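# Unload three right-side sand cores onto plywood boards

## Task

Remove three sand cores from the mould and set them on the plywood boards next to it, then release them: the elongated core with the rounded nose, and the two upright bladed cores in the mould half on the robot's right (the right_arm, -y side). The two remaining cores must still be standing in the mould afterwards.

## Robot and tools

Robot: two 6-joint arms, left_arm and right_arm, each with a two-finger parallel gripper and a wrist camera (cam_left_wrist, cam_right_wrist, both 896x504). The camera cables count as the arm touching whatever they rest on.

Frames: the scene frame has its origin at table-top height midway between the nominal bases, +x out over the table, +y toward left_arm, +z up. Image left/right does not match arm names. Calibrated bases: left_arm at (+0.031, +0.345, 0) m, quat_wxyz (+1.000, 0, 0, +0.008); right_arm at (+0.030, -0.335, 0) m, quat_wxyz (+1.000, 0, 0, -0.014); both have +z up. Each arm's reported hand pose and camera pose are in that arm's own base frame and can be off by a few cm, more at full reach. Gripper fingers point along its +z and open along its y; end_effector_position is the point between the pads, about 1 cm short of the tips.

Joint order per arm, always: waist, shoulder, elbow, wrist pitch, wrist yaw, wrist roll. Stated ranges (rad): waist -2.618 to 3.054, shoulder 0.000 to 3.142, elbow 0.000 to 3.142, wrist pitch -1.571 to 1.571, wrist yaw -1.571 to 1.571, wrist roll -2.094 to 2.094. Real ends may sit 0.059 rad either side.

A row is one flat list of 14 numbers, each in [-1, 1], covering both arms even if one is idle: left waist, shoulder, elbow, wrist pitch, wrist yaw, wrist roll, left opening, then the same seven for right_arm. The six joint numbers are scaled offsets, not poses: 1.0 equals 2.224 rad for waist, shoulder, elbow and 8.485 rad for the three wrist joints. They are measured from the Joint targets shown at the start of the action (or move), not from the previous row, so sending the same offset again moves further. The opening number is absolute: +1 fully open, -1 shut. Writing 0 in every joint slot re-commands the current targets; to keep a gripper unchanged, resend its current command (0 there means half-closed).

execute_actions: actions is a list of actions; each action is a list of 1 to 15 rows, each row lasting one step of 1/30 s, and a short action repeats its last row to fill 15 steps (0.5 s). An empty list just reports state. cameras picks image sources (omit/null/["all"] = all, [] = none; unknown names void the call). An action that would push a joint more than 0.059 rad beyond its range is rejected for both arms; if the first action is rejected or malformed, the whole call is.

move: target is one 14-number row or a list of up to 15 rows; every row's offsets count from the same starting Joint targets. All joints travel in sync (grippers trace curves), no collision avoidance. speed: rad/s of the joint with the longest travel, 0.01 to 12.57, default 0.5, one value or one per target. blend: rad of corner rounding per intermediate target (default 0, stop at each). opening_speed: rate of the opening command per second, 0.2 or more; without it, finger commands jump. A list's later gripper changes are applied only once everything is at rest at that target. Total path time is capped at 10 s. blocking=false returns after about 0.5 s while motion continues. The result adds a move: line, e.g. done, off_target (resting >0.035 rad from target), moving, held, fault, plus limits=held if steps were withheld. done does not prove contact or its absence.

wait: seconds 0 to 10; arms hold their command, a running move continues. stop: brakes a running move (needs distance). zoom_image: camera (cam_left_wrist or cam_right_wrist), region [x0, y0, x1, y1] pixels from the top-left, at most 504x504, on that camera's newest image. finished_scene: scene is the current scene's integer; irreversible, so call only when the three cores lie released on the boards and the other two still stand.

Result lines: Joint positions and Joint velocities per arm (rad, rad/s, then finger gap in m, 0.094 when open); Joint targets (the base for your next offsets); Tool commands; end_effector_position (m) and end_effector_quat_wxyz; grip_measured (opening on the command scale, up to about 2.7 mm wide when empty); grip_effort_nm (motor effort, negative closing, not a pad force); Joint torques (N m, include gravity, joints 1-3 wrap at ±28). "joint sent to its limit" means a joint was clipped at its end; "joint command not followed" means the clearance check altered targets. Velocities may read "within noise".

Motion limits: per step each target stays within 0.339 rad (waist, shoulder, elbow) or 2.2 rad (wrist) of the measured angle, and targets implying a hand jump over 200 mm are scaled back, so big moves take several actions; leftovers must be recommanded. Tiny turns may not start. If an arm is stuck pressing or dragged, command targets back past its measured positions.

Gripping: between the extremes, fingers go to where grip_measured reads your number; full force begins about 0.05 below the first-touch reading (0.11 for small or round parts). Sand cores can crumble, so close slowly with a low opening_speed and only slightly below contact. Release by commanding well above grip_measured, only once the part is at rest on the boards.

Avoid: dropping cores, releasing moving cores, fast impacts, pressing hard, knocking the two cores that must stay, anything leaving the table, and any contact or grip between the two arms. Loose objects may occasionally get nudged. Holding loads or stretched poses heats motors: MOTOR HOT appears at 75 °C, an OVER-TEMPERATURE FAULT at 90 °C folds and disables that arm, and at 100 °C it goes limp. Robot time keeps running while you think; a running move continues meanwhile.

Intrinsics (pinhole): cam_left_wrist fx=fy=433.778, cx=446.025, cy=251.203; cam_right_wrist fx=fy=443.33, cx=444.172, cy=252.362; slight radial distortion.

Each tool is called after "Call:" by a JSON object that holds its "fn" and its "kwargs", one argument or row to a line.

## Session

Call:
{"fn": "execute_actions", "kwargs": {
  "actions": []
}}

Scene clock: 0.00 s.
left_arm: end_effector_position=(+0.3493, -0.0518, +0.2095) grip_measured=+1.000 grip_effort_nm=n/a end_effector_quat_wxyz=(+0.534, -0.007, +0.815, -0.226) | right_arm: end_effector_position=(+0.3046, +0.0783, +0.1820) grip_measured=+1.000 grip_effort_nm=n/a end_effector_quat_wxyz=(+0.477, +0.034, +0.863, +0.162)
Joint positions: left_arm=[0.059 1.017 0.578 0.071 0.424 -0.25 0.094] | right_arm=[0.21 0.854 0.562 -0.224 -0.068 0.329 0.094]
Joint velocities: within noise
Joint torques (N m): no reading
Heat: left arm: 32 °C; right arm: 32 °C.
Joint targets: left_arm=[0.059 1.010 0.587 0.072 0.427 -0.248] | right_arm=[0.210 0.847 0.574 -0.220 -0.067 0.327]
Tool commands: left_gripper/opening=+1.0 right_gripper/opening=+1.0

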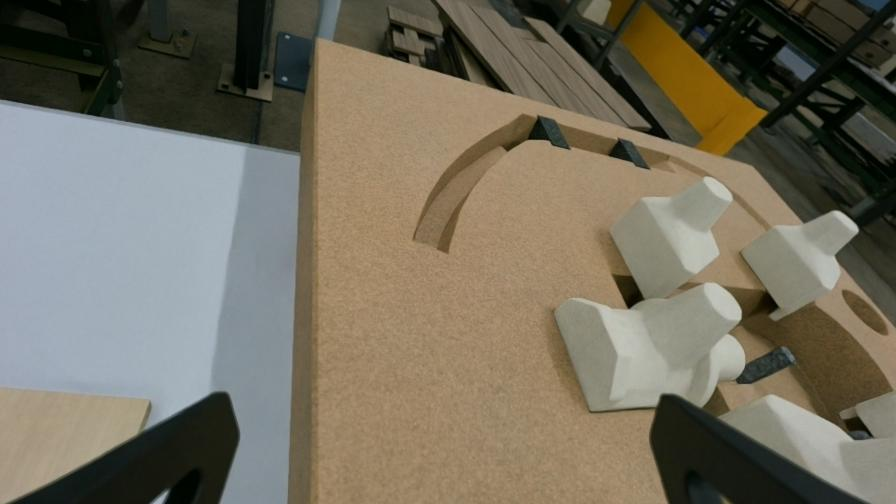

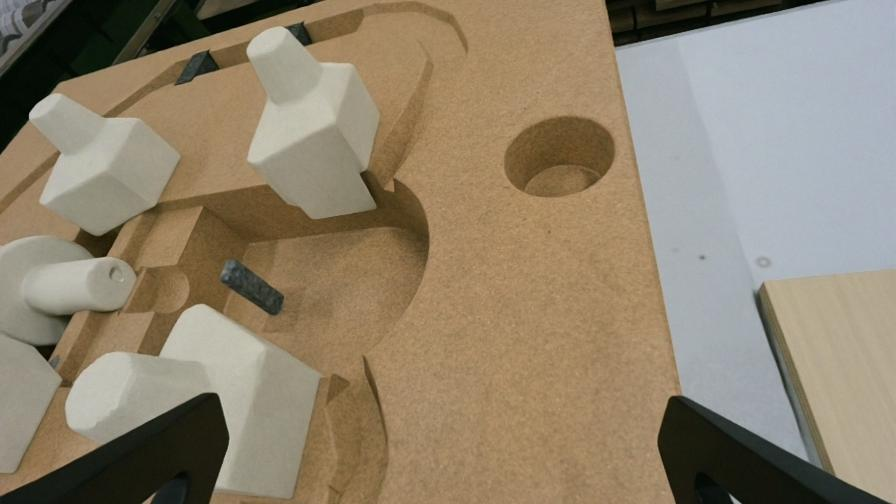

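Call:
{"fn": "move", "kwargs": {
  "target": [
    [0,0,0.208,-0.032,0,0,1,0,0,0.1915,-0.0094,0,0,1],
    [-0.2514,0.1304,0.4555,-0.1381,-0.0503,0.0292,1,0.1308,0.2037,0.4613,-0.1037,0.0079,-0.0385,1]
  ],
  "speed": 1.0,
  "blend": 0.1
}}

Scene clock: 9.47 s.
left_arm: end_effector_position=(+0.2960, -0.1601, +0.3180) grip_measured=+1.000 grip_effort_nm=0.032 end_effector_quat_wxyz=(+0.358, +0.225, +0.901, -0.096) | right_arm: end_effector_position=(+0.2970, +0.1628, +0.3144) grip_measured=+1.000 grip_effort_nm=0.027 end_effector_quat_wxyz=(+0.355, -0.226, +0.902, +0.094)
Joint positions: left_arm=[-0.494 1.291 1.573 -1.094 0.01 -0.007 0.094] | right_arm=[0.495 1.298 1.568 -1.089 -0.007 0.007 0.094]
Joint velocities: within noise
Joint torques (N m): left_arm=[-0.4 -2.71 7.23 1.71 -0.08 0.01] | right_arm=[0.54 -3.28 7.88 1.09 0.05 -0.14]
Heat: left arm: 34 °C; right arm: 34 °C.
Joint targets: left_arm=[-0.500 1.300 1.601 -1.100 0.000 -0.001] | right_arm=[0.501 1.300 1.600 -1.100 0.000 0.000]
move: done

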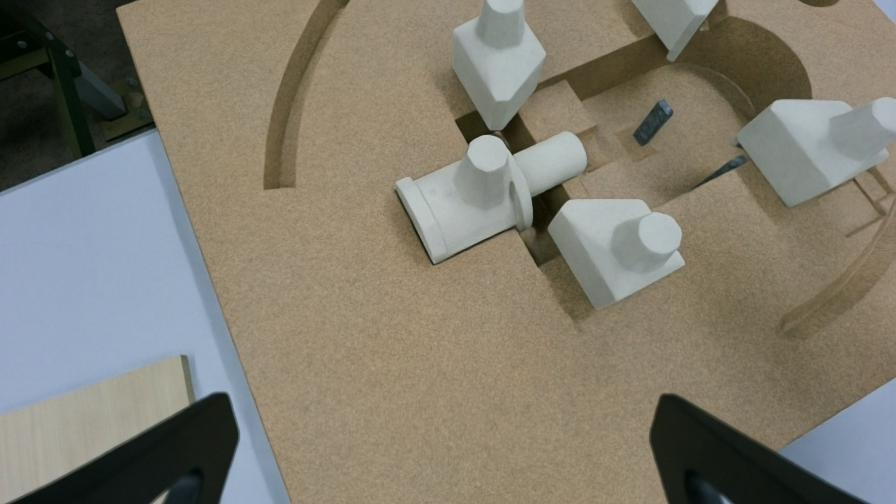

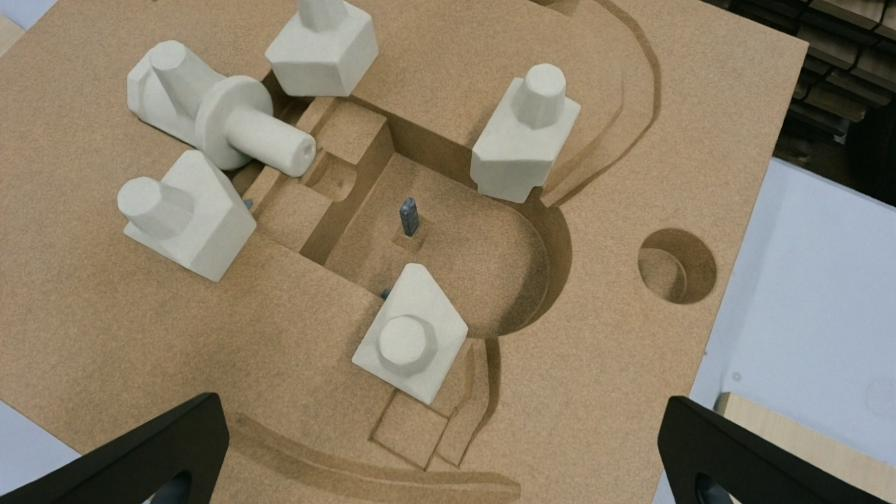

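Call:
{"fn": "move", "kwargs": {
  "target": [-0.0182,0.3204,0.1722,0.0154,0,0,0.25,0.027,0.2001,0.1075,-0.0229,0,0,1],
  "speed": 0.8
}}

Scene clock: 27.07 s.
left_arm: end_effector_position=(+0.4364, -0.2580, +0.1918) grip_measured=+0.252 grip_effort_nm=-0.061 end_effector_quat_wxyz=(+0.255, +0.252, +0.930, -0.075) | right_arm: end_effector_position=(+0.3322, +0.2084, +0.2207) grip_measured=+1.000 grip_effort_nm=0.027 end_effector_quat_wxyz=(+0.168, -0.267, +0.948, +0.051)
Joint positions: left_arm=[-0.533 2.009 1.958 -0.982 0.008 -0.006 0.059] | right_arm=[0.555 1.745 1.808 -1.281 -0.006 0.006 0.094]
Joint velocities: within noise
Joint torques (N m): left_arm=[-0.57 -9.43 7.49 1.55 -0.06 0.01] | right_arm=[0.53 -7.01 7.86 0.56 0.04 -0.11]
Heat: left arm: 36 °C; right arm: 36 °C.
Joint targets: left_arm=[-0.540 2.012 1.984 -0.969 0.000 0.000] | right_arm=[0.561 1.746 1.839 -1.294 0.000 0.000]
move: done

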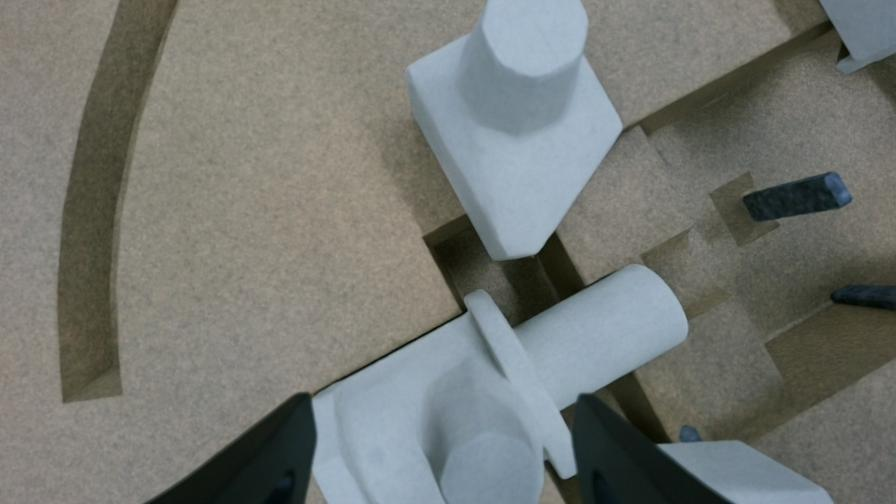

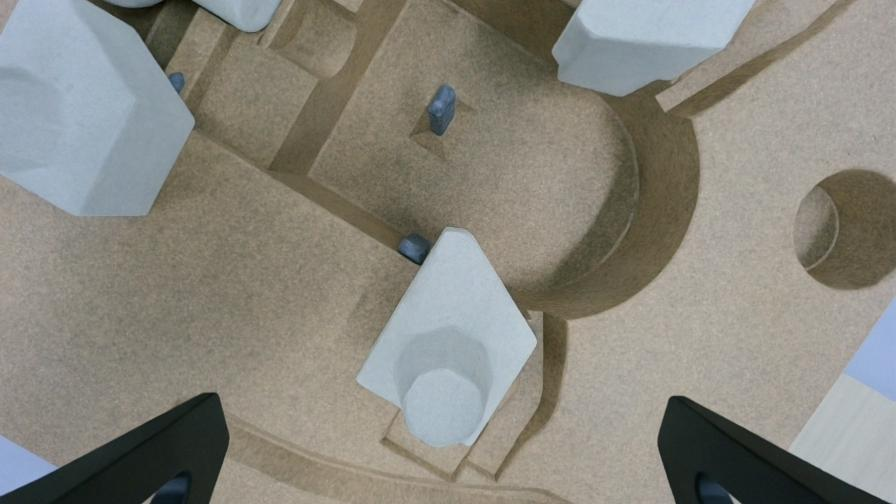

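Call:
{"fn": "move", "kwargs": {
  "target": [
    [-0.0117,-0.0134,-0.1044,0.0238,0,0,0.25,0,-0.0223,-0.1335,0.0293,0,0,1],
    [-0.0117,-0.0134,-0.1044,0.0238,0,0,-0.7,0,-0.0223,-0.1335,0.0293,0,0,-0.7]
  ],
  "speed": 0.25,
  "opening_speed": 0.7
}}

Scene clock: 41.60 s.
left_arm: end_effector_position=(+0.4321, -0.2742, +0.1433) grip_measured=-0.197 grip_effort_nm=-0.999 end_effector_quat_wxyz=(+0.253, +0.255, +0.929, -0.089) | right_arm: end_effector_position=(+0.3330, +0.2099, +0.1589) grip_measured=-0.435 grip_effort_nm=-1.004 end_effector_quat_wxyz=(+0.155, -0.269, +0.949, +0.048)
Joint positions: left_arm=[-0.559 2.007 1.759 -0.782 0.024 -0.03 0.038] | right_arm=[0.557 1.732 1.551 -1.064 -0.007 0.006 0.027]
Joint velocities: within noise
Joint torques (N m): left_arm=[-0.59 -11.51 4.75 1.58 -0.23 0.28] | right_arm=[0.39 -10.09 4.9 0.79 0.05 -0.11]
Heat: left arm: 35 °C; right arm: 36 °C.
Joint targets: left_arm=[-0.566 1.983 1.751 -0.767 0.000 -0.001] | right_arm=[0.561 1.696 1.542 -1.045 0.000 0.000]
move: done

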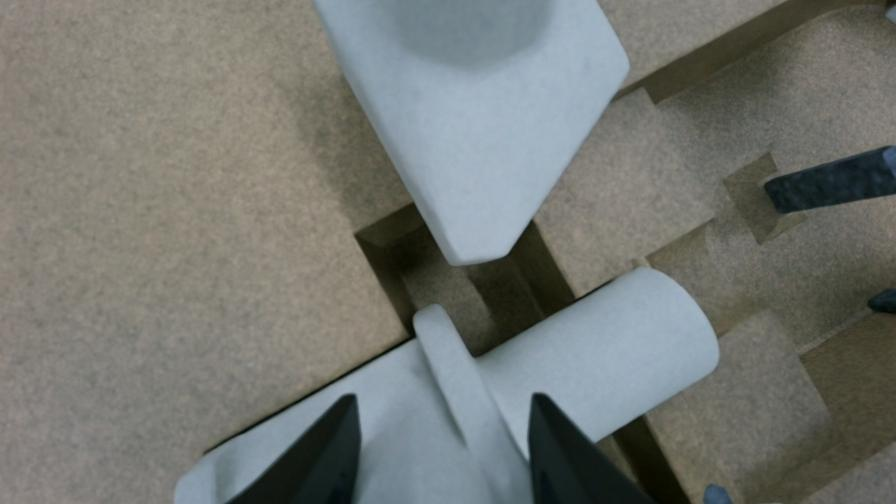

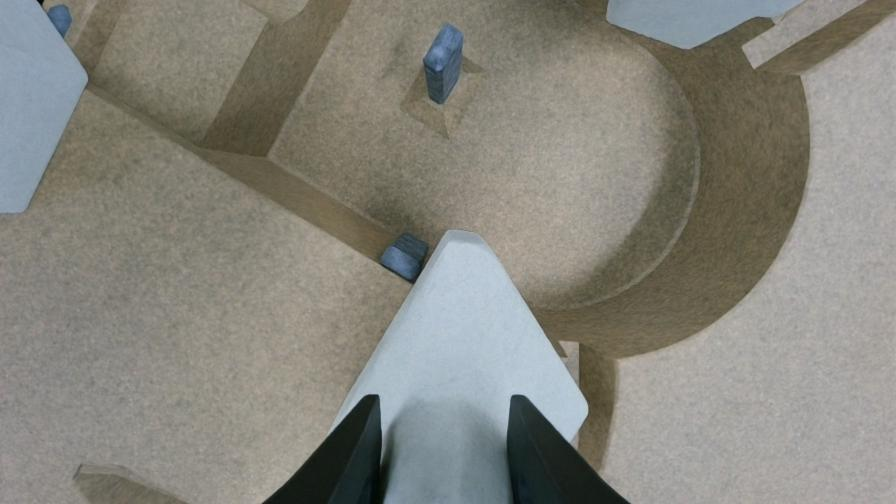

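Call:
{"fn": "move", "kwargs": {
  "target": [
    [0,0,0,0,0,0,0.25,0,0,0,0,0,0,-0.7],
    [0,-0.0023,0.0366,-0.0101,0,0,0.25,0,0.0073,0.0612,-0.0143,0,0,-0.7],
    [0,-0.0023,0.0366,-0.0101,0,0,-0.7,0,0.022,0.1335,-0.0293,0,0,-0.7]
  ],
  "speed": 0.25,
  "opening_speed": 0.7
}}

Scene clock: 56.33 s.
left_arm: end_effector_position=(+0.4297, -0.2690, +0.1526) grip_measured=-0.337 grip_effort_nm=-0.999 end_effector_quat_wxyz=(+0.246, +0.264, +0.929, -0.075) | right_arm: end_effector_position=(+0.3247, +0.2046, +0.2123) grip_measured=-0.435 grip_effort_nm=-1.004 end_effector_quat_wxyz=(+0.147, -0.269, +0.951, +0.046)
Joint positions: left_arm=[-0.559 2.007 1.807 -0.851 0.007 -0.007 0.031] | right_arm=[0.557 1.748 1.791 -1.306 -0.006 0.006 0.027]
Joint velocities: within noise
Joint torques (N m): left_arm=[-0.53 -11.88 7.46 1.37 -0.04 0.01] | right_arm=[0.38 -7.27 9.22 0.7 0.05 -0.1]
Heat: left arm: 36 °C; right arm: 36 °C.
Joint targets: left_arm=[-0.566 1.978 1.833 -0.853 0.000 -0.001] | right_arm=[0.561 1.745 1.839 -1.294 0.000 0.000]
move: off_target (right_arm); right_arm: the elbow is farthest, 0.048 rad from its target

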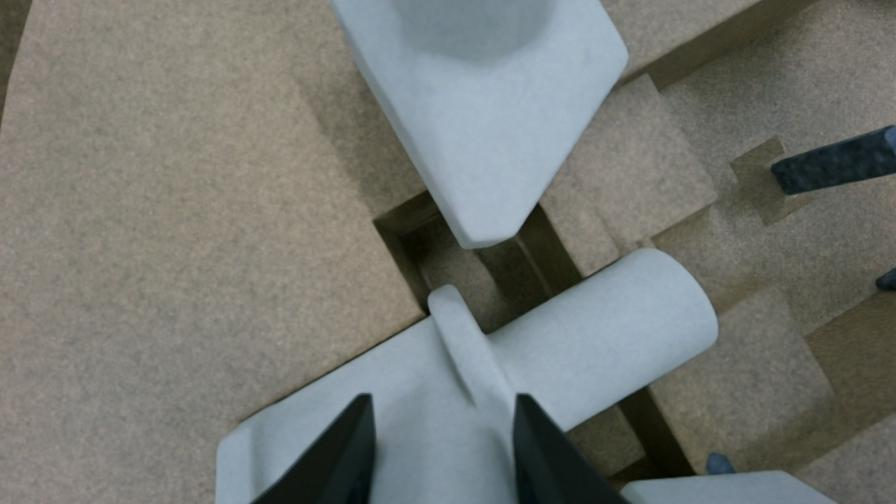

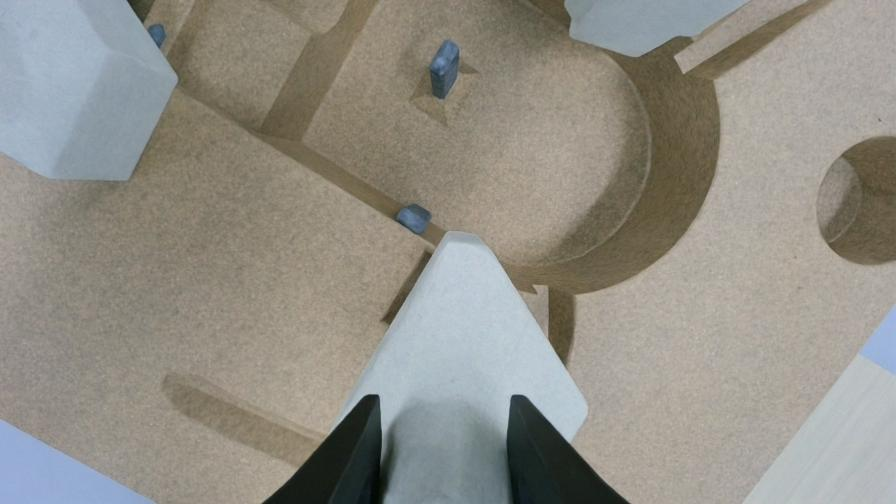

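Call:
{"fn": "move", "kwargs": {
  "target": [
    [0,0.0142,0.0912,-0.0202,0,0,-0.7,0,0.023,0.0845,-0.0161,0,0,-0.7],
    [0,0.0364,0.2347,-0.0378,0,0,-0.7,-0.4011,0.0107,0.0282,0.0072,0,0,-0.7],
    [0.0926,-0.0953,0.0594,-0.0265,0,0,-0.7,-0.4011,-0.0349,-0.1602,0.0505,0,0,-0.7],
    [0.4353,-0.2995,-0.174,-0.0194,0,0,-0.7,-0.4011,-0.0349,-0.1602,0.0505,0,0,-0.7]
  ],
  "speed": [0.25,0.6,0.4,0.6],
  "blend": [0.03,0.04,0.06,0]
}}

Scene clock: 88.77 s.
left_arm: end_effector_position=(+0.3075, +0.1324, +0.2425) grip_measured=-0.338 grip_effort_nm=-0.999 end_effector_quat_wxyz=(+0.265, -0.195, +0.943, +0.056) | right_arm: end_effector_position=(+0.3869, -0.1349, +0.1503) grip_measured=-0.436 grip_effort_nm=-1.004 end_effector_quat_wxyz=(+0.199, +0.167, +0.965, -0.035)
Joint positions: left_arm=[0.4 1.362 1.435 -1.095 -0.006 -0.006 0.031] | right_arm=[-0.337 1.721 1.477 -0.921 0.003 0.006 0.027]
Joint velocities: within noise
Joint torques (N m): left_arm=[0.14 -8.17 6.02 2.3 0.08 -0.01] | right_arm=[0.44 -11.69 6.13 1.25 -0.04 -0.11]
Heat: left arm: 38 °C; right arm: 39 °C.
Joint targets: left_arm=[0.402 1.311 1.446 -1.017 0.000 -0.001] | right_arm=[-0.331 1.667 1.483 -0.866 0.000 0.000]
move: off_target (left_arm, right_arm); left_arm: the wrist pitch is farthest, 0.077 rad from its target; right_arm: the wrist pitch is farthest, 0.055 rad from its target

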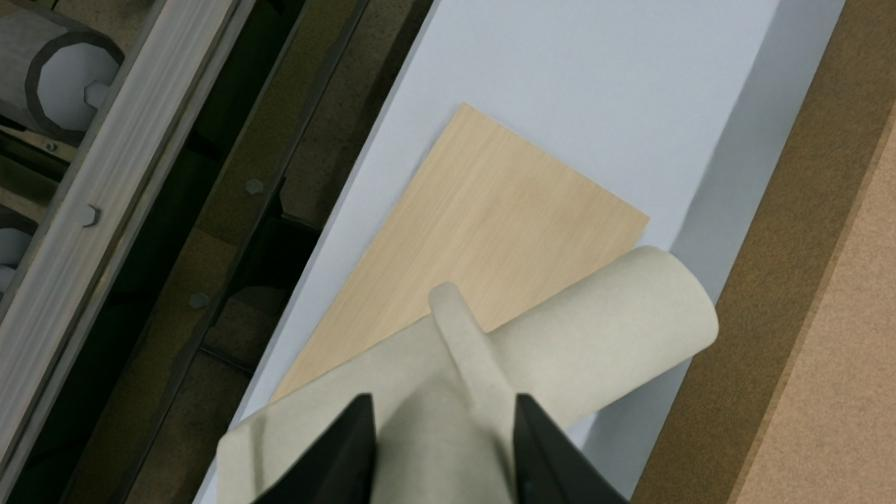

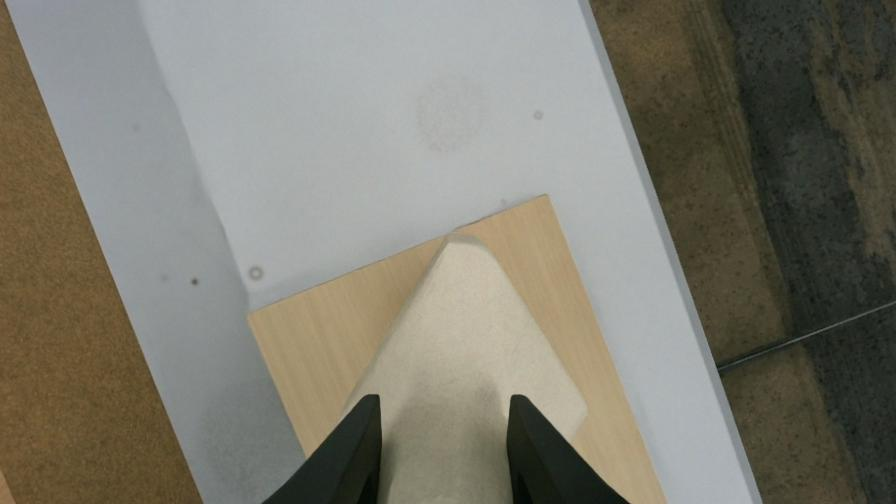

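Call:
{"fn": "move", "kwargs": {
  "target": [0.009,-0.0157,-0.2197,0.0535,0,0,-0.7,0,-0.0302,-0.0734,0.0113,0,0,-0.7],
  "speed": 0.3
}}

Scene clock: 108.90 s.
left_arm: end_effector_position=(+0.3052, +0.1362, +0.1239) grip_measured=-0.338 grip_effort_nm=-0.999 end_effector_quat_wxyz=(+0.259, -0.202, +0.943, +0.056) | right_arm: end_effector_position=(+0.3692, -0.1286, +0.1289) grip_measured=-0.436 grip_effort_nm=-1.004 end_effector_quat_wxyz=(+0.199, +0.167, +0.965, -0.035)
Joint positions: left_arm=[0.414 1.333 0.943 -0.643 -0.006 -0.006 0.031] | right_arm=[-0.337 1.653 1.316 -0.827 0.003 0.006 0.027]
Joint velocities: within noise
Joint torques (N m): left_arm=[0.64 -8.53 6.45 2.29 0.11 0.01] | right_arm=[0.46 -11.02 5.98 1.28 -0.03 -0.1]
Heat: left arm: 38 °C; right arm: 39 °C.
Joint targets: left_arm=[0.422 1.276 0.957 -0.564 0.000 -0.001] | right_arm=[-0.331 1.600 1.320 -0.770 0.000 0.000]
move: off_target (left_arm, right_arm); left_arm: the wrist pitch is farthest, 0.080 rad from its target; right_arm: the wrist pitch is farthest, 0.057 rad from its target

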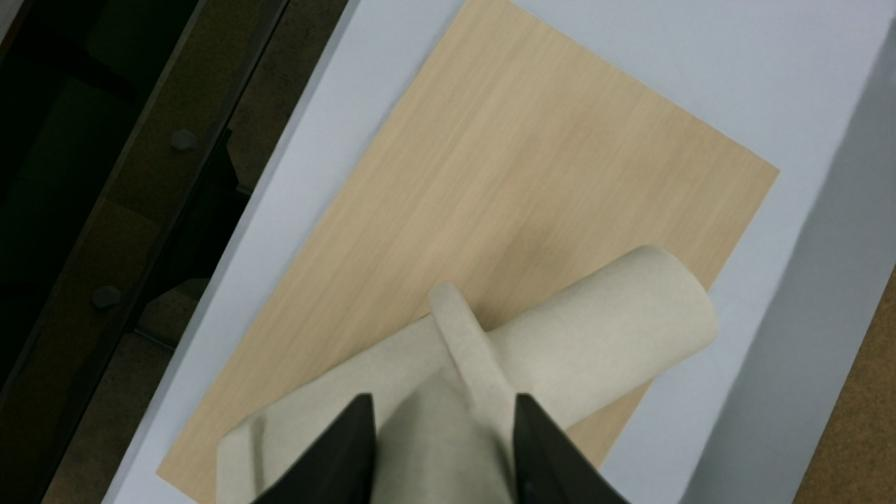

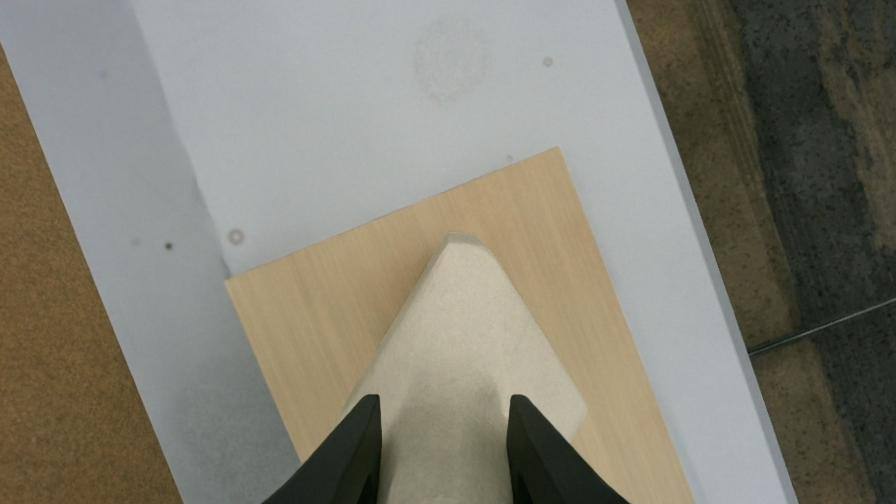

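Call:
{"fn": "move", "kwargs": {
  "target": [0,0.001,-0.0169,0.0047,0,0,-0.7,0,0.0017,-0.0157,0.0046,0,0,-0.7],
  "speed": 0.1
}}

Scene clock: 113.30 s.
left_arm: end_effector_position=(+0.3049, +0.1359, +0.1171) grip_measured=-0.338 grip_effort_nm=-1.004 end_effector_quat_wxyz=(+0.262, -0.201, +0.942, +0.057) | right_arm: end_effector_position=(+0.3689, -0.1285, +0.1209) grip_measured=-0.436 grip_effort_nm=-1.009 end_effector_quat_wxyz=(+0.201, +0.167, +0.965, -0.035)
Joint positions: left_arm=[0.414 1.331 0.911 -0.608 -0.005 -0.006 0.031] | right_arm=[-0.337 1.652 1.281 -0.789 0.003 0.006 0.027]
Joint velocities: within noise
Joint torques (N m): left_arm=[0.68 -8.18 5.96 2.35 0.08 0] | right_arm=[0.44 -10.59 5.96 1.29 -0.04 -0.1]
Heat: left arm: 38 °C; right arm: 40 °C.
Joint targets: left_arm=[0.422 1.279 0.919 -0.523 0.000 -0.001] | right_arm=[-0.331 1.604 1.285 -0.731 0.000 0.000]
move: off_target (left_arm, right_arm); left_arm: the wrist pitch is farthest, 0.083 rad from its target; right_arm: the wrist pitch is farthest, 0.058 rad from its target

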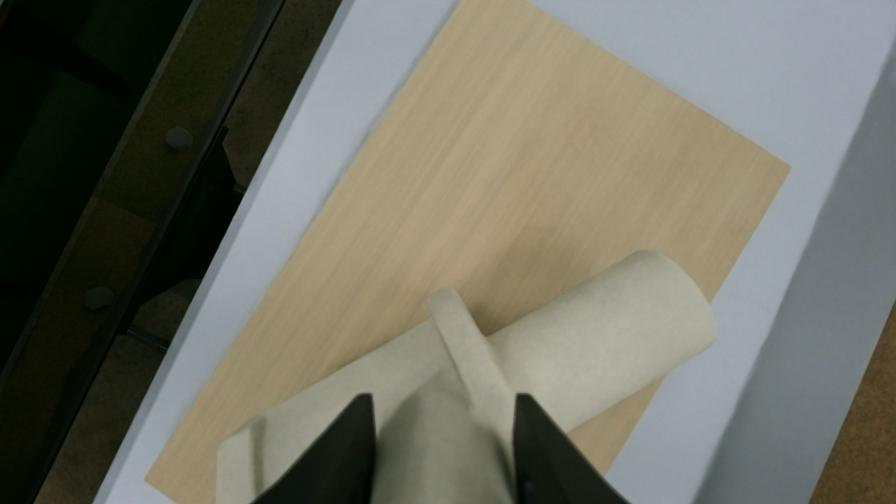

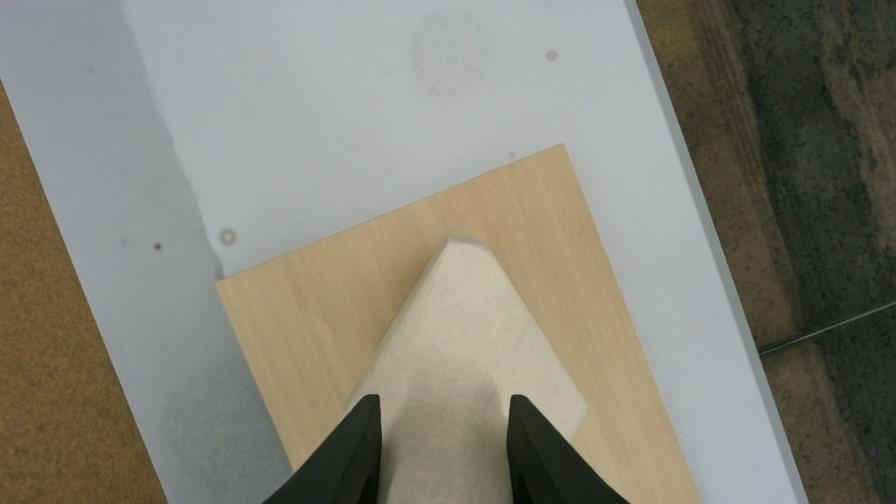

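Call:
{"fn": "move", "kwargs": {
  "target": [
    [0,0.0004,-0.006,0.0018,0,0,-0.7,0,0.0014,-0.0126,0.0037,0,0,-0.7],
    [0,0.0004,-0.006,0.0018,0,0,0.15,0,0.0014,-0.0126,0.0037,0,0,-0.7]
  ],
  "speed": 0.08,
  "opening_speed": 0.3
}}

Scene clock: 119.20 s.
left_arm: end_effector_position=(+0.3176, +0.1412, +0.1333) grip_measured=+0.148 grip_effort_nm=0.125 end_effector_quat_wxyz=(+0.308, -0.198, +0.928, +0.065) | right_arm: end_effector_position=(+0.3698, -0.1288, +0.1191) grip_measured=-0.436 grip_effort_nm=-1.009 end_effector_quat_wxyz=(+0.208, +0.167, +0.963, -0.036)
Joint positions: left_arm=[0.414 1.303 0.9 -0.527 -0.003 -0.006 0.054] | right_arm=[-0.337 1.645 1.261 -0.761 0.002 0.006 0.027]
Joint velocities: within noise
Joint torques (N m): left_arm=[0.68 -5.75 5.93 1.79 0.05 -0.01] | right_arm=[0.47 -9.7 5.44 1.35 -0.03 -0.1]
Heat: left arm: 38 °C; right arm: 41 °C.
Joint targets: left_arm=[0.422 1.280 0.906 -0.508 0.000 -0.001] | right_arm=[-0.331 1.607 1.257 -0.699 0.000 0.000]
move: off_target (right_arm); target 2's new numbers were sent with left_arm's wrist pitch 0.081 rad from that target; right_arm: the wrist pitch is farthest, 0.062 rad from its target

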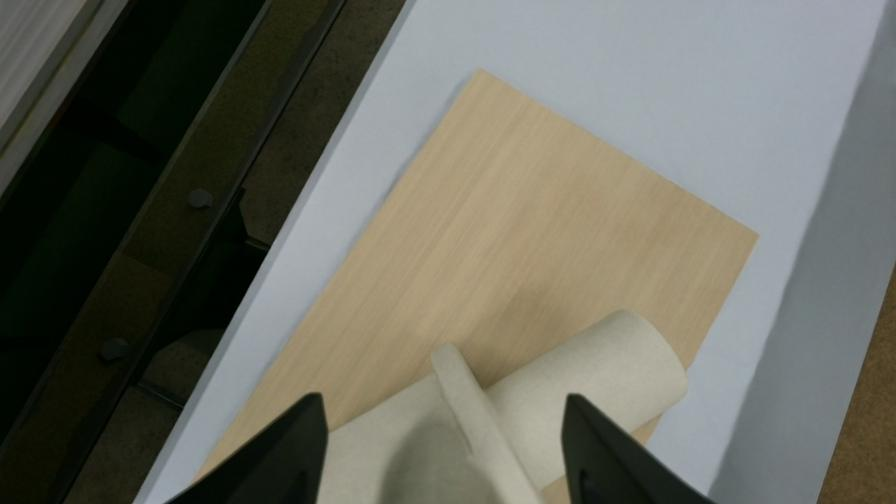

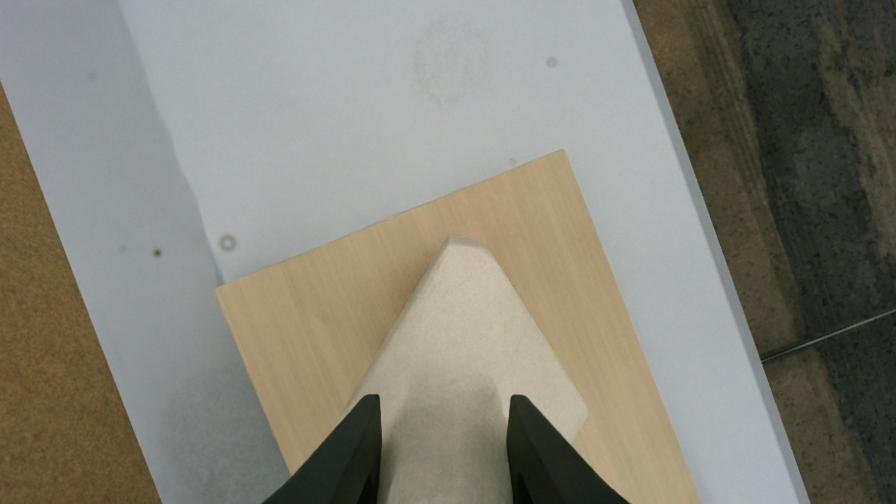

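Call:
{"fn": "move", "kwargs": {
  "target": [
    [0,0,0,0,0,0,0.8,0,0,0,0,0,0,0.3],
    [0,-0.061,0.054,-0.03,0,0,0.8,0,0,0,0,0,0,0.9],
    [0,-0.061,0.13,-0.05,0,0,0.8,0,0.01,0.17,-0.04,0,0,0.9]
  ],
  "speed": [0.3,0.3,0.4],
  "opening_speed": 0.35
}}

Scene clock: 130.93 s.
left_arm: end_effector_position=(+0.2831, +0.1260, +0.2247) grip_measured=+0.798 grip_effort_nm=0.139 end_effector_quat_wxyz=(+0.312, -0.198, +0.927, +0.066) | right_arm: end_effector_position=(+0.3839, -0.1329, +0.2176) grip_measured=+0.897 grip_effort_nm=0.178 end_effector_quat_wxyz=(+0.250, +0.165, +0.953, -0.041)
Joint positions: left_arm=[0.414 1.162 1.17 -0.929 -0.003 -0.006 0.084] | right_arm=[-0.337 1.639 1.607 -1.027 -0.002 0.006 0.089]
Joint velocities: within noise
Joint torques (N m): left_arm=[0.65 -4.21 7.51 1.55 0.07 0] | right_arm=[0.46 -7.2 7.9 0.82 0.01 -0.1]
Heat: left arm: 37 °C; right arm: 40 °C.
Joint targets: left_arm=[0.422 1.144 1.195 -0.932 0.000 -0.001] | right_arm=[-0.331 1.629 1.635 -1.039 0.000 0.000]
move: done

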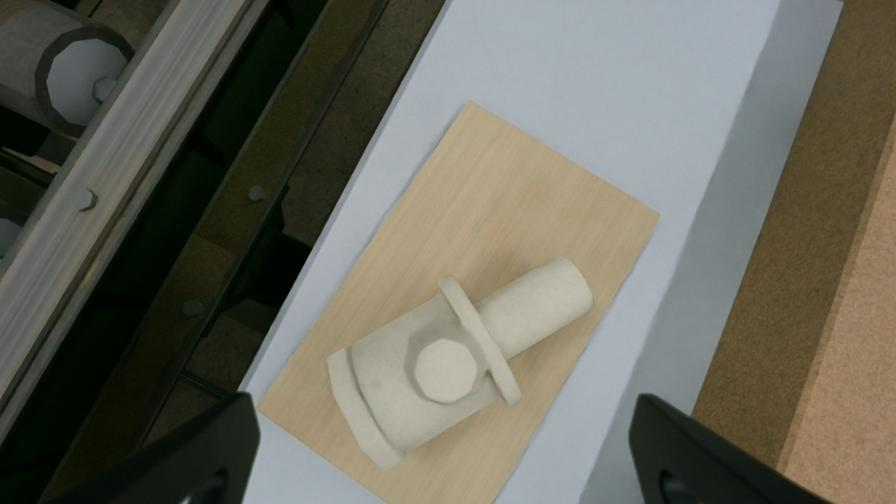

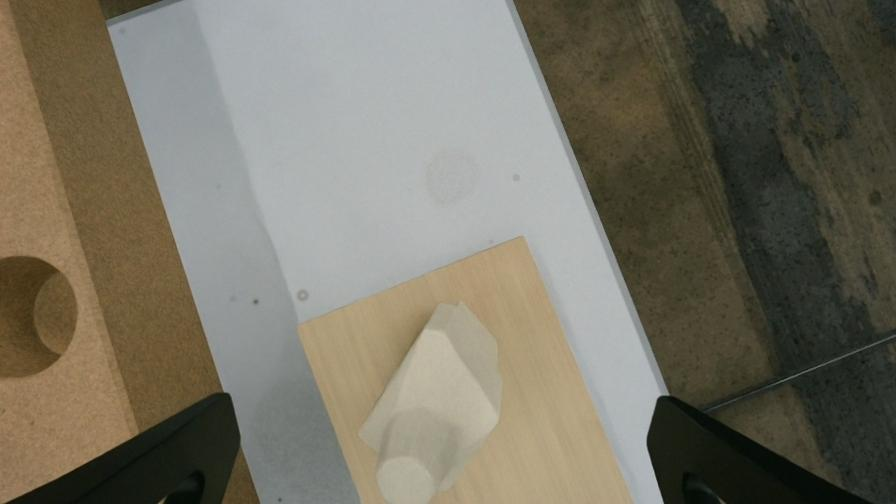

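Call:
{"fn": "move", "kwargs": {
  "target": [0,0,0,0,0,0,0.8,0.3215,0.1133,0.0131,0.0599,0,0,1],
  "speed": 0.8,
  "cameras": ["cam_right_wrist"]
}}

Scene clock: 136.53 s.
left_arm: end_effector_position=(+0.2830, +0.1259, +0.2246) grip_measured=+0.798 grip_effort_nm=0.129 end_effector_quat_wxyz=(+0.312, -0.198, +0.927, +0.066) | right_arm: end_effector_position=(+0.4842, +0.2002, +0.1895) grip_measured=+0.997 grip_effort_nm=0.173 end_effector_quat_wxyz=(+0.367, -0.178, +0.910, +0.075)
Joint positions: left_arm=[0.414 1.162 1.17 -0.93 -0.003 -0.006 0.084] | right_arm=[0.389 1.876 1.628 -0.556 -0.004 0.004 0.094]
Joint velocities: within noise
Joint torques (N m): left_arm=[0.66 -4.14 7.57 1.57 0.07 -0.01] | right_arm=[-0.4 -8.46 8.98 1.37 0.03 -0.09]
Heat: left arm: 37 °C; right arm: 39 °C.
Joint targets: left_arm=[0.422 1.144 1.195 -0.932 0.000 -0.001] | right_arm=[0.384 1.881 1.664 -0.531 0.000 0.000]
move: off_target (right_arm); right_arm: the elbow is farthest, 0.036 rad from its target
Images, in order (width x height): cam_right_wrist 896x504.

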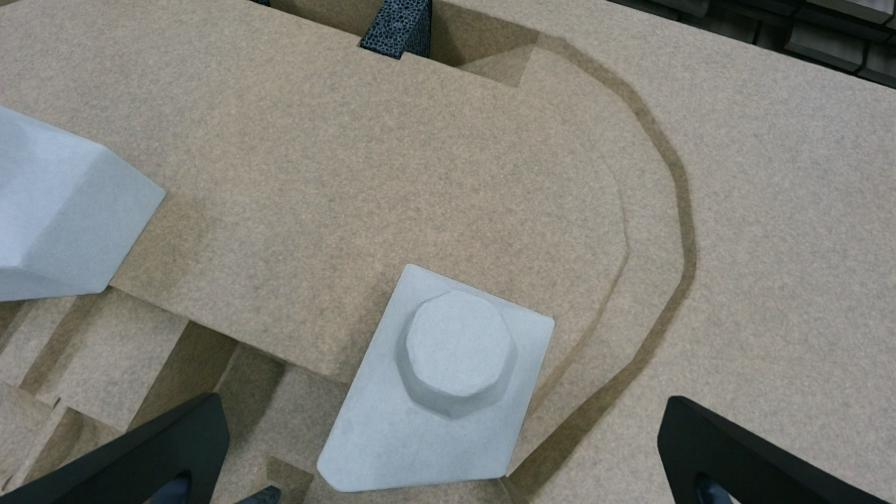

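Call:
{"fn": "move", "kwargs": {
  "target": [
    [0,0,0,0,0,0,0.8,-0.0031,0.0511,0.025,0.0068,0,0,1],
    [0,0,0,0,0,0,0.8,-0.0031,0.0511,0.025,0.0068,0,0,-0.7]
  ],
  "speed": 0.2,
  "opening_speed": 0.7,
  "cameras": ["cam_right_wrist"]
}}

Scene clock: 146.57 s.
left_arm: end_effector_position=(+0.2829, +0.1259, +0.2245) grip_measured=+0.798 grip_effort_nm=0.129 end_effector_quat_wxyz=(+0.312, -0.198, +0.927, +0.066) | right_arm: end_effector_position=(+0.5103, +0.2074, +0.1654) grip_measured=-0.342 grip_effort_nm=-1.004 end_effector_quat_wxyz=(+0.368, -0.175, +0.910, +0.073)
Joint positions: left_arm=[0.414 1.162 1.17 -0.93 -0.003 -0.006 0.084] | right_arm=[0.384 1.986 1.681 -0.498 -0.002 0.004 0.031]
Joint velocities: left_arm=[within noise] | right_arm=[0.022 0.007 -0.007 -0.168 -0.007 0.037 -0.002]
Joint torques (N m): left_arm=[0.68 -4.18 7.53 1.56 0.07 0] | right_arm=[-0.59 -8.95 9.16 1.42 0.01 -0.09]
Heat: left arm: 37 °C; right arm: 39 °C.
Joint targets: left_arm=[0.422 1.144 1.195 -0.933 0.000 -0.001] | right_arm=[0.377 1.995 1.720 -0.473 0.000 0.000]
move: off_target (right_arm); target 2's new numbers were sent with right_arm's elbow 0.038 rad from that target; right_arm: the elbow is farthest, 0.038 rad from its target
Images, in order (width x height): cam_right_wrist 896x504.

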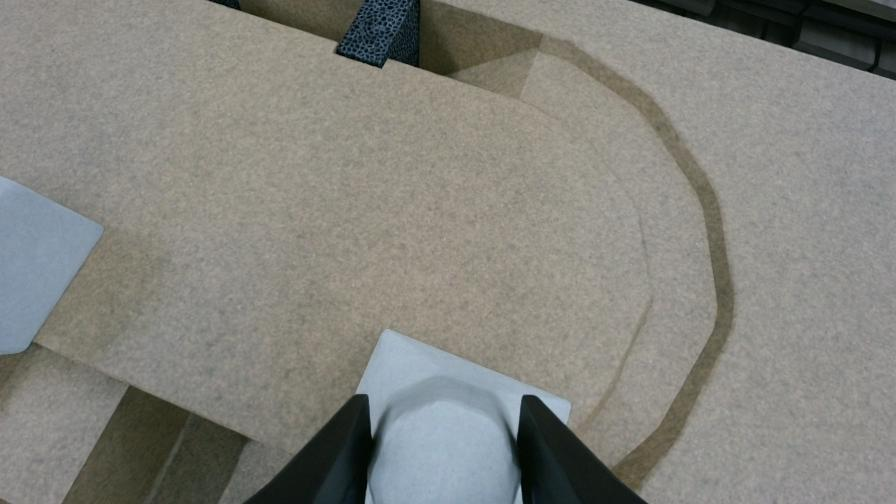

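Call:
{"fn": "move", "kwargs": {
  "target": [
    [0,0,0,0,0,0,0.8,0,0.0011,0.0543,-0.014,0,0,-0.7],
    [0,0,0,0,0,0,0.8,0,0.0093,0.1192,-0.0288,0,0,-0.7],
    [0,0,0,0,0,0,0.8,0,0.0253,0.1915,-0.0436,0,0,-0.7],
    [0,0,0,0,0,0,0.8,-0.192,-0.393,-0.2011,-0.0564,0,0,-0.7],
    [0,0,0,0,0,0,0.8,-0.3701,-0.393,-0.2011,-0.0564,0,0,-0.7],
    [0,0,0,0,0,0,0.8,-0.3701,-0.3615,-0.3907,-0.0163,0,0,-0.7]
  ],
  "speed": [0.25,0.25,0.25,0.6,0.5,0.3],
  "blend": [0.03,0.03,0.05,0.08,0.05,0]
}}

Scene clock: 169.57 s.
left_arm: end_effector_position=(+0.2829, +0.1259, +0.2245) grip_measured=+0.798 grip_effort_nm=0.125 end_effector_quat_wxyz=(+0.312, -0.198, +0.927, +0.066) | right_arm: end_effector_position=(+0.2754, -0.1294, +0.1243) grip_measured=-0.342 grip_effort_nm=-1.009 end_effector_quat_wxyz=(+0.265, +0.213, +0.939, -0.060)
Joint positions: left_arm=[0.414 1.162 1.17 -0.93 -0.003 -0.006 0.084] | right_arm=[-0.44 1.198 0.846 -0.668 0.003 0.004 0.031]
Joint velocities: within noise
Joint torques (N m): left_arm=[0.68 -4.22 7.43 1.57 0.06 0] | right_arm=[-0.5 -3.64 6.24 1.49 -0.05 -0.09]
Heat: left arm: 38 °C; right arm: 38 °C.
Joint targets: left_arm=[0.422 1.144 1.195 -0.933 0.000 -0.001] | right_arm=[-0.446 1.191 0.851 -0.611 0.000 0.000]
move: off_target (right_arm); right_arm: the wrist pitch is farthest, 0.057 rad from its target

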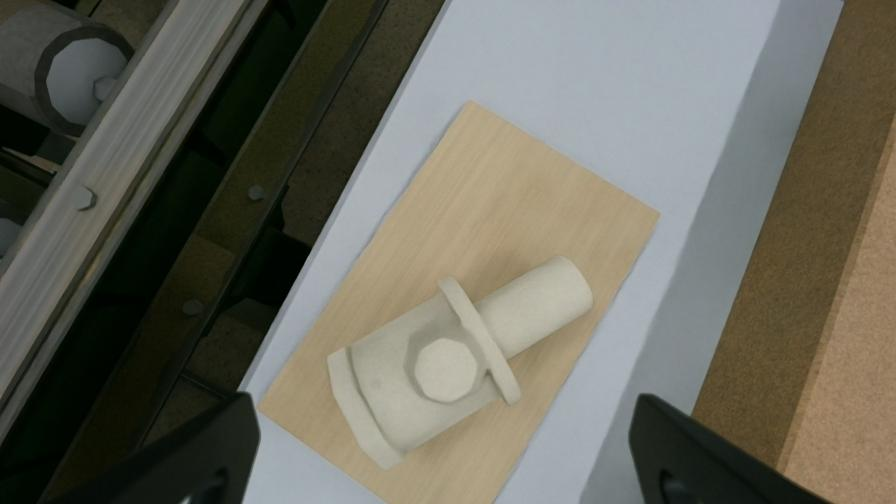

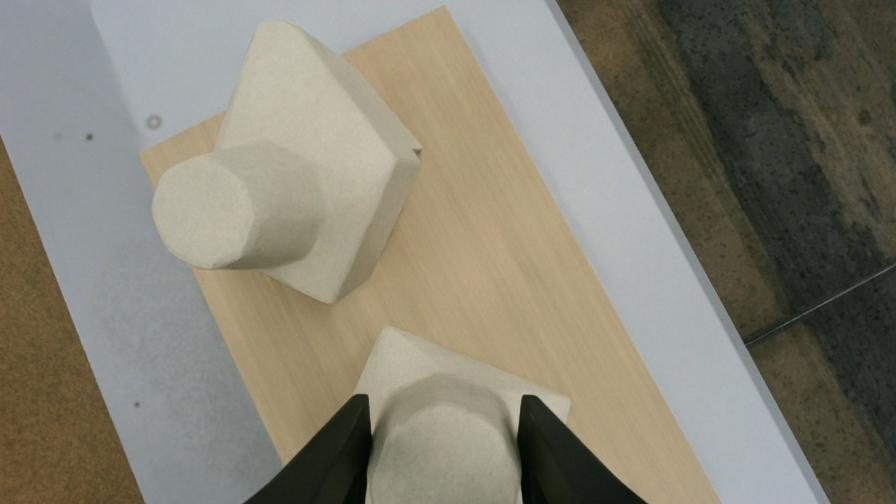

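Call:
{"fn": "move", "kwargs": {
  "target": [0,0,0,0,0,0,0.8,0,0.0015,-0.0253,0.007,0,0,-0.7],
  "speed": 0.1,
  "cameras": ["cam_right_wrist"]
}}

Call:
{"fn": "move", "kwargs": {
  "target": [0,0,0,0,0,0,0.8,0,0.0007,-0.0108,0.003,0,0,-0.7],
  "speed": 0.07,
  "cameras": ["cam_right_wrist"]
}}

Scene clock: 174.77 s.
left_arm: end_effector_position=(+0.2829, +0.1259, +0.2245) grip_measured=+0.798 grip_effort_nm=0.125 end_effector_quat_wxyz=(+0.312, -0.198, +0.927, +0.066) | right_arm: end_effector_position=(+0.2748, -0.1291, +0.1119) grip_measured=-0.342 grip_effort_nm=-1.004 end_effector_quat_wxyz=(+0.267, +0.212, +0.938, -0.061)
Joint positions: left_arm=[0.414 1.162 1.17 -0.93 -0.003 -0.006 0.084] | right_arm=[-0.44 1.198 0.793 -0.61 0.003 0.004 0.031]
Joint velocities: within noise
Joint torques (N m): left_arm=[0.68 -4.27 7.54 1.58 0.07 0.01] | right_arm=[-0.49 -3.36 5.97 1.51 -0.04 -0.08]
Heat: left arm: 38 °C; right arm: 37 °C.
Joint targets: left_arm=[0.422 1.144 1.195 -0.933 0.000 -0.001] | right_arm=[-0.446 1.194 0.794 -0.552 0.000 0.000]
move: off_target (right_arm); right_arm: the wrist pitch is farthest, 0.058 rad from its target
Images, in order (width x height): cam_right_wrist 896x504.

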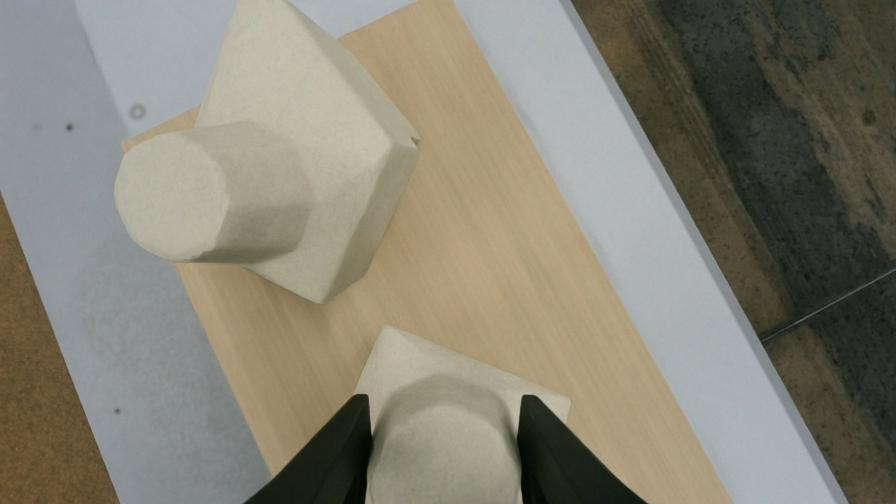

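Scene clock: 175.57 s.
left_arm: end_effector_position=(+0.2829, +0.1259, +0.2245) grip_measured=+0.798 grip_effort_nm=0.125 end_effector_quat_wxyz=(+0.312, -0.198, +0.927, +0.066) | right_arm: end_effector_position=(+0.2771, -0.1302, +0.1093) grip_measured=-0.342 grip_effort_nm=-1.004 end_effector_quat_wxyz=(+0.275, +0.212, +0.936, -0.063)
Joint positions: left_arm=[0.414 1.162 1.17 -0.93 -0.003 -0.006 0.084] | right_arm=[-0.44 1.198 0.774 -0.575 0.003 0.004 0.031]
Joint velocities: within noise
Joint torques (N m): left_arm=[0.58 -4.21 7.49 1.57 0.07 0] | right_arm=[-0.5 -3.26 5.57 1.44 -0.05 -0.08]
Heat: left arm: 38 °C; right arm: 37 °C.
Joint targets: left_arm=[0.422 1.144 1.195 -0.933 0.000 -0.001] | right_arm=[-0.446 1.196 0.770 -0.526 0.000 0.000]
move: off_target (right_arm); right_arm: the wrist pitch is farthest, 0.048 rad from its target
Images, in order (width x height): cam_right_wrist 896x504.

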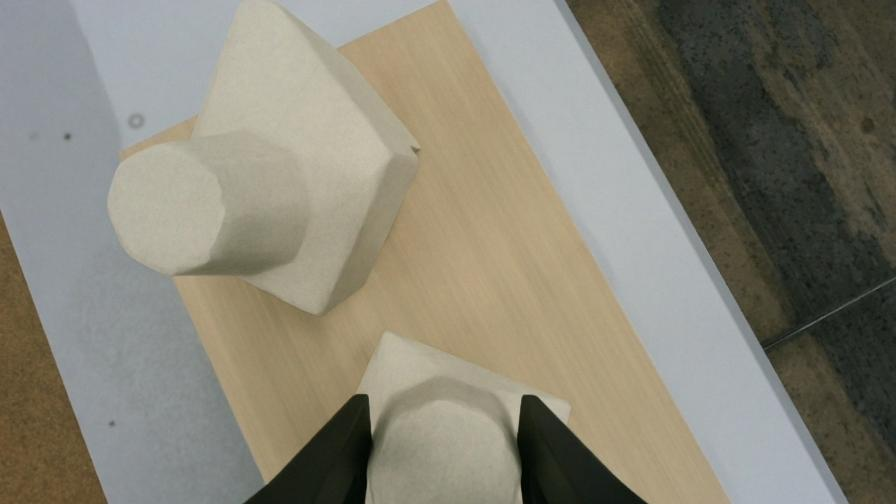

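Call:
{"fn": "move", "kwargs": {
  "target": [
    [0,0,0,0,0,0,0.8,0,0,0,0,0,0,0.2],
    [0,0,0,0,0,0,0.8,0,0,0,0,0,0,1],
    [0,0,0,0,0,0,0.8,0,-0.065,0.055,-0.0315,0,0,1],
    [0,0,0,0,0,0,0.8,0,-0.08,0.15,-0.05,0,0,1]
  ],
  "speed": 0.3,
  "opening_speed": 0.3
}}

Scene clock: 186.97 s.
left_arm: end_effector_position=(+0.2829, +0.1259, +0.2245) grip_measured=+0.798 grip_effort_nm=0.120 end_effector_quat_wxyz=(+0.312, -0.198, +0.927, +0.066) | right_arm: end_effector_position=(+0.2546, -0.1198, +0.2219) grip_measured=+0.997 grip_effort_nm=0.183 end_effector_quat_wxyz=(+0.323, +0.209, +0.920, -0.073)
Joint positions: left_arm=[0.414 1.162 1.17 -0.93 -0.003 -0.006 0.084] | right_arm=[-0.441 1.03 1.075 -0.94 0.003 0.004 0.094]
Joint velocities: within noise
Joint torques (N m): left_arm=[0.64 -4.23 7.51 1.58 0.07 0] | right_arm=[-0.46 -2.73 8.08 1 -0.04 -0.08]
Heat: left arm: 38 °C; right arm: 37 °C.
Joint targets: left_arm=[0.422 1.144 1.195 -0.933 0.000 -0.001] | right_arm=[-0.446 1.018 1.104 -0.950 0.000 0.000]
move: done

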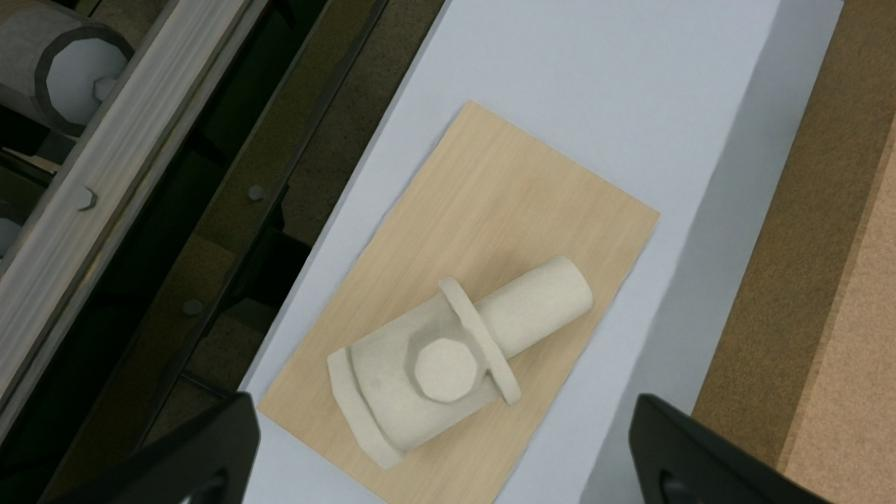

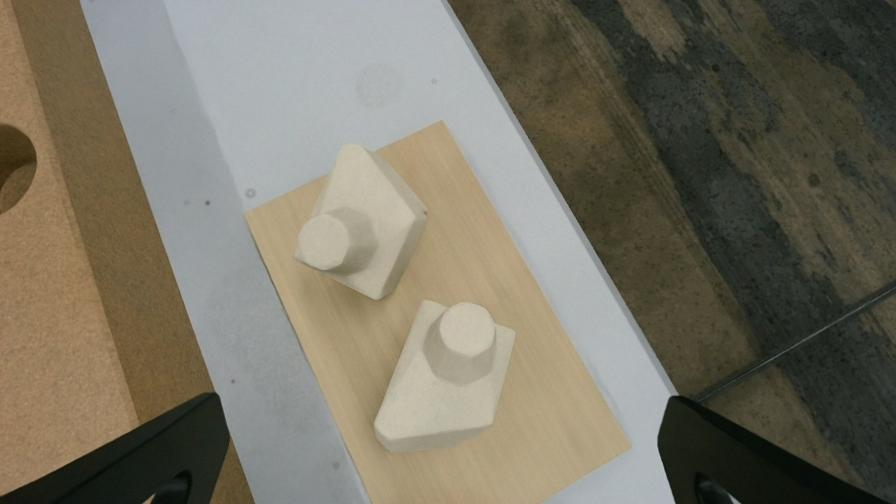

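Call:
{"fn": "finished_scene", "kwargs": {
  "scene": 2
}}

The scene is finished: the task was done.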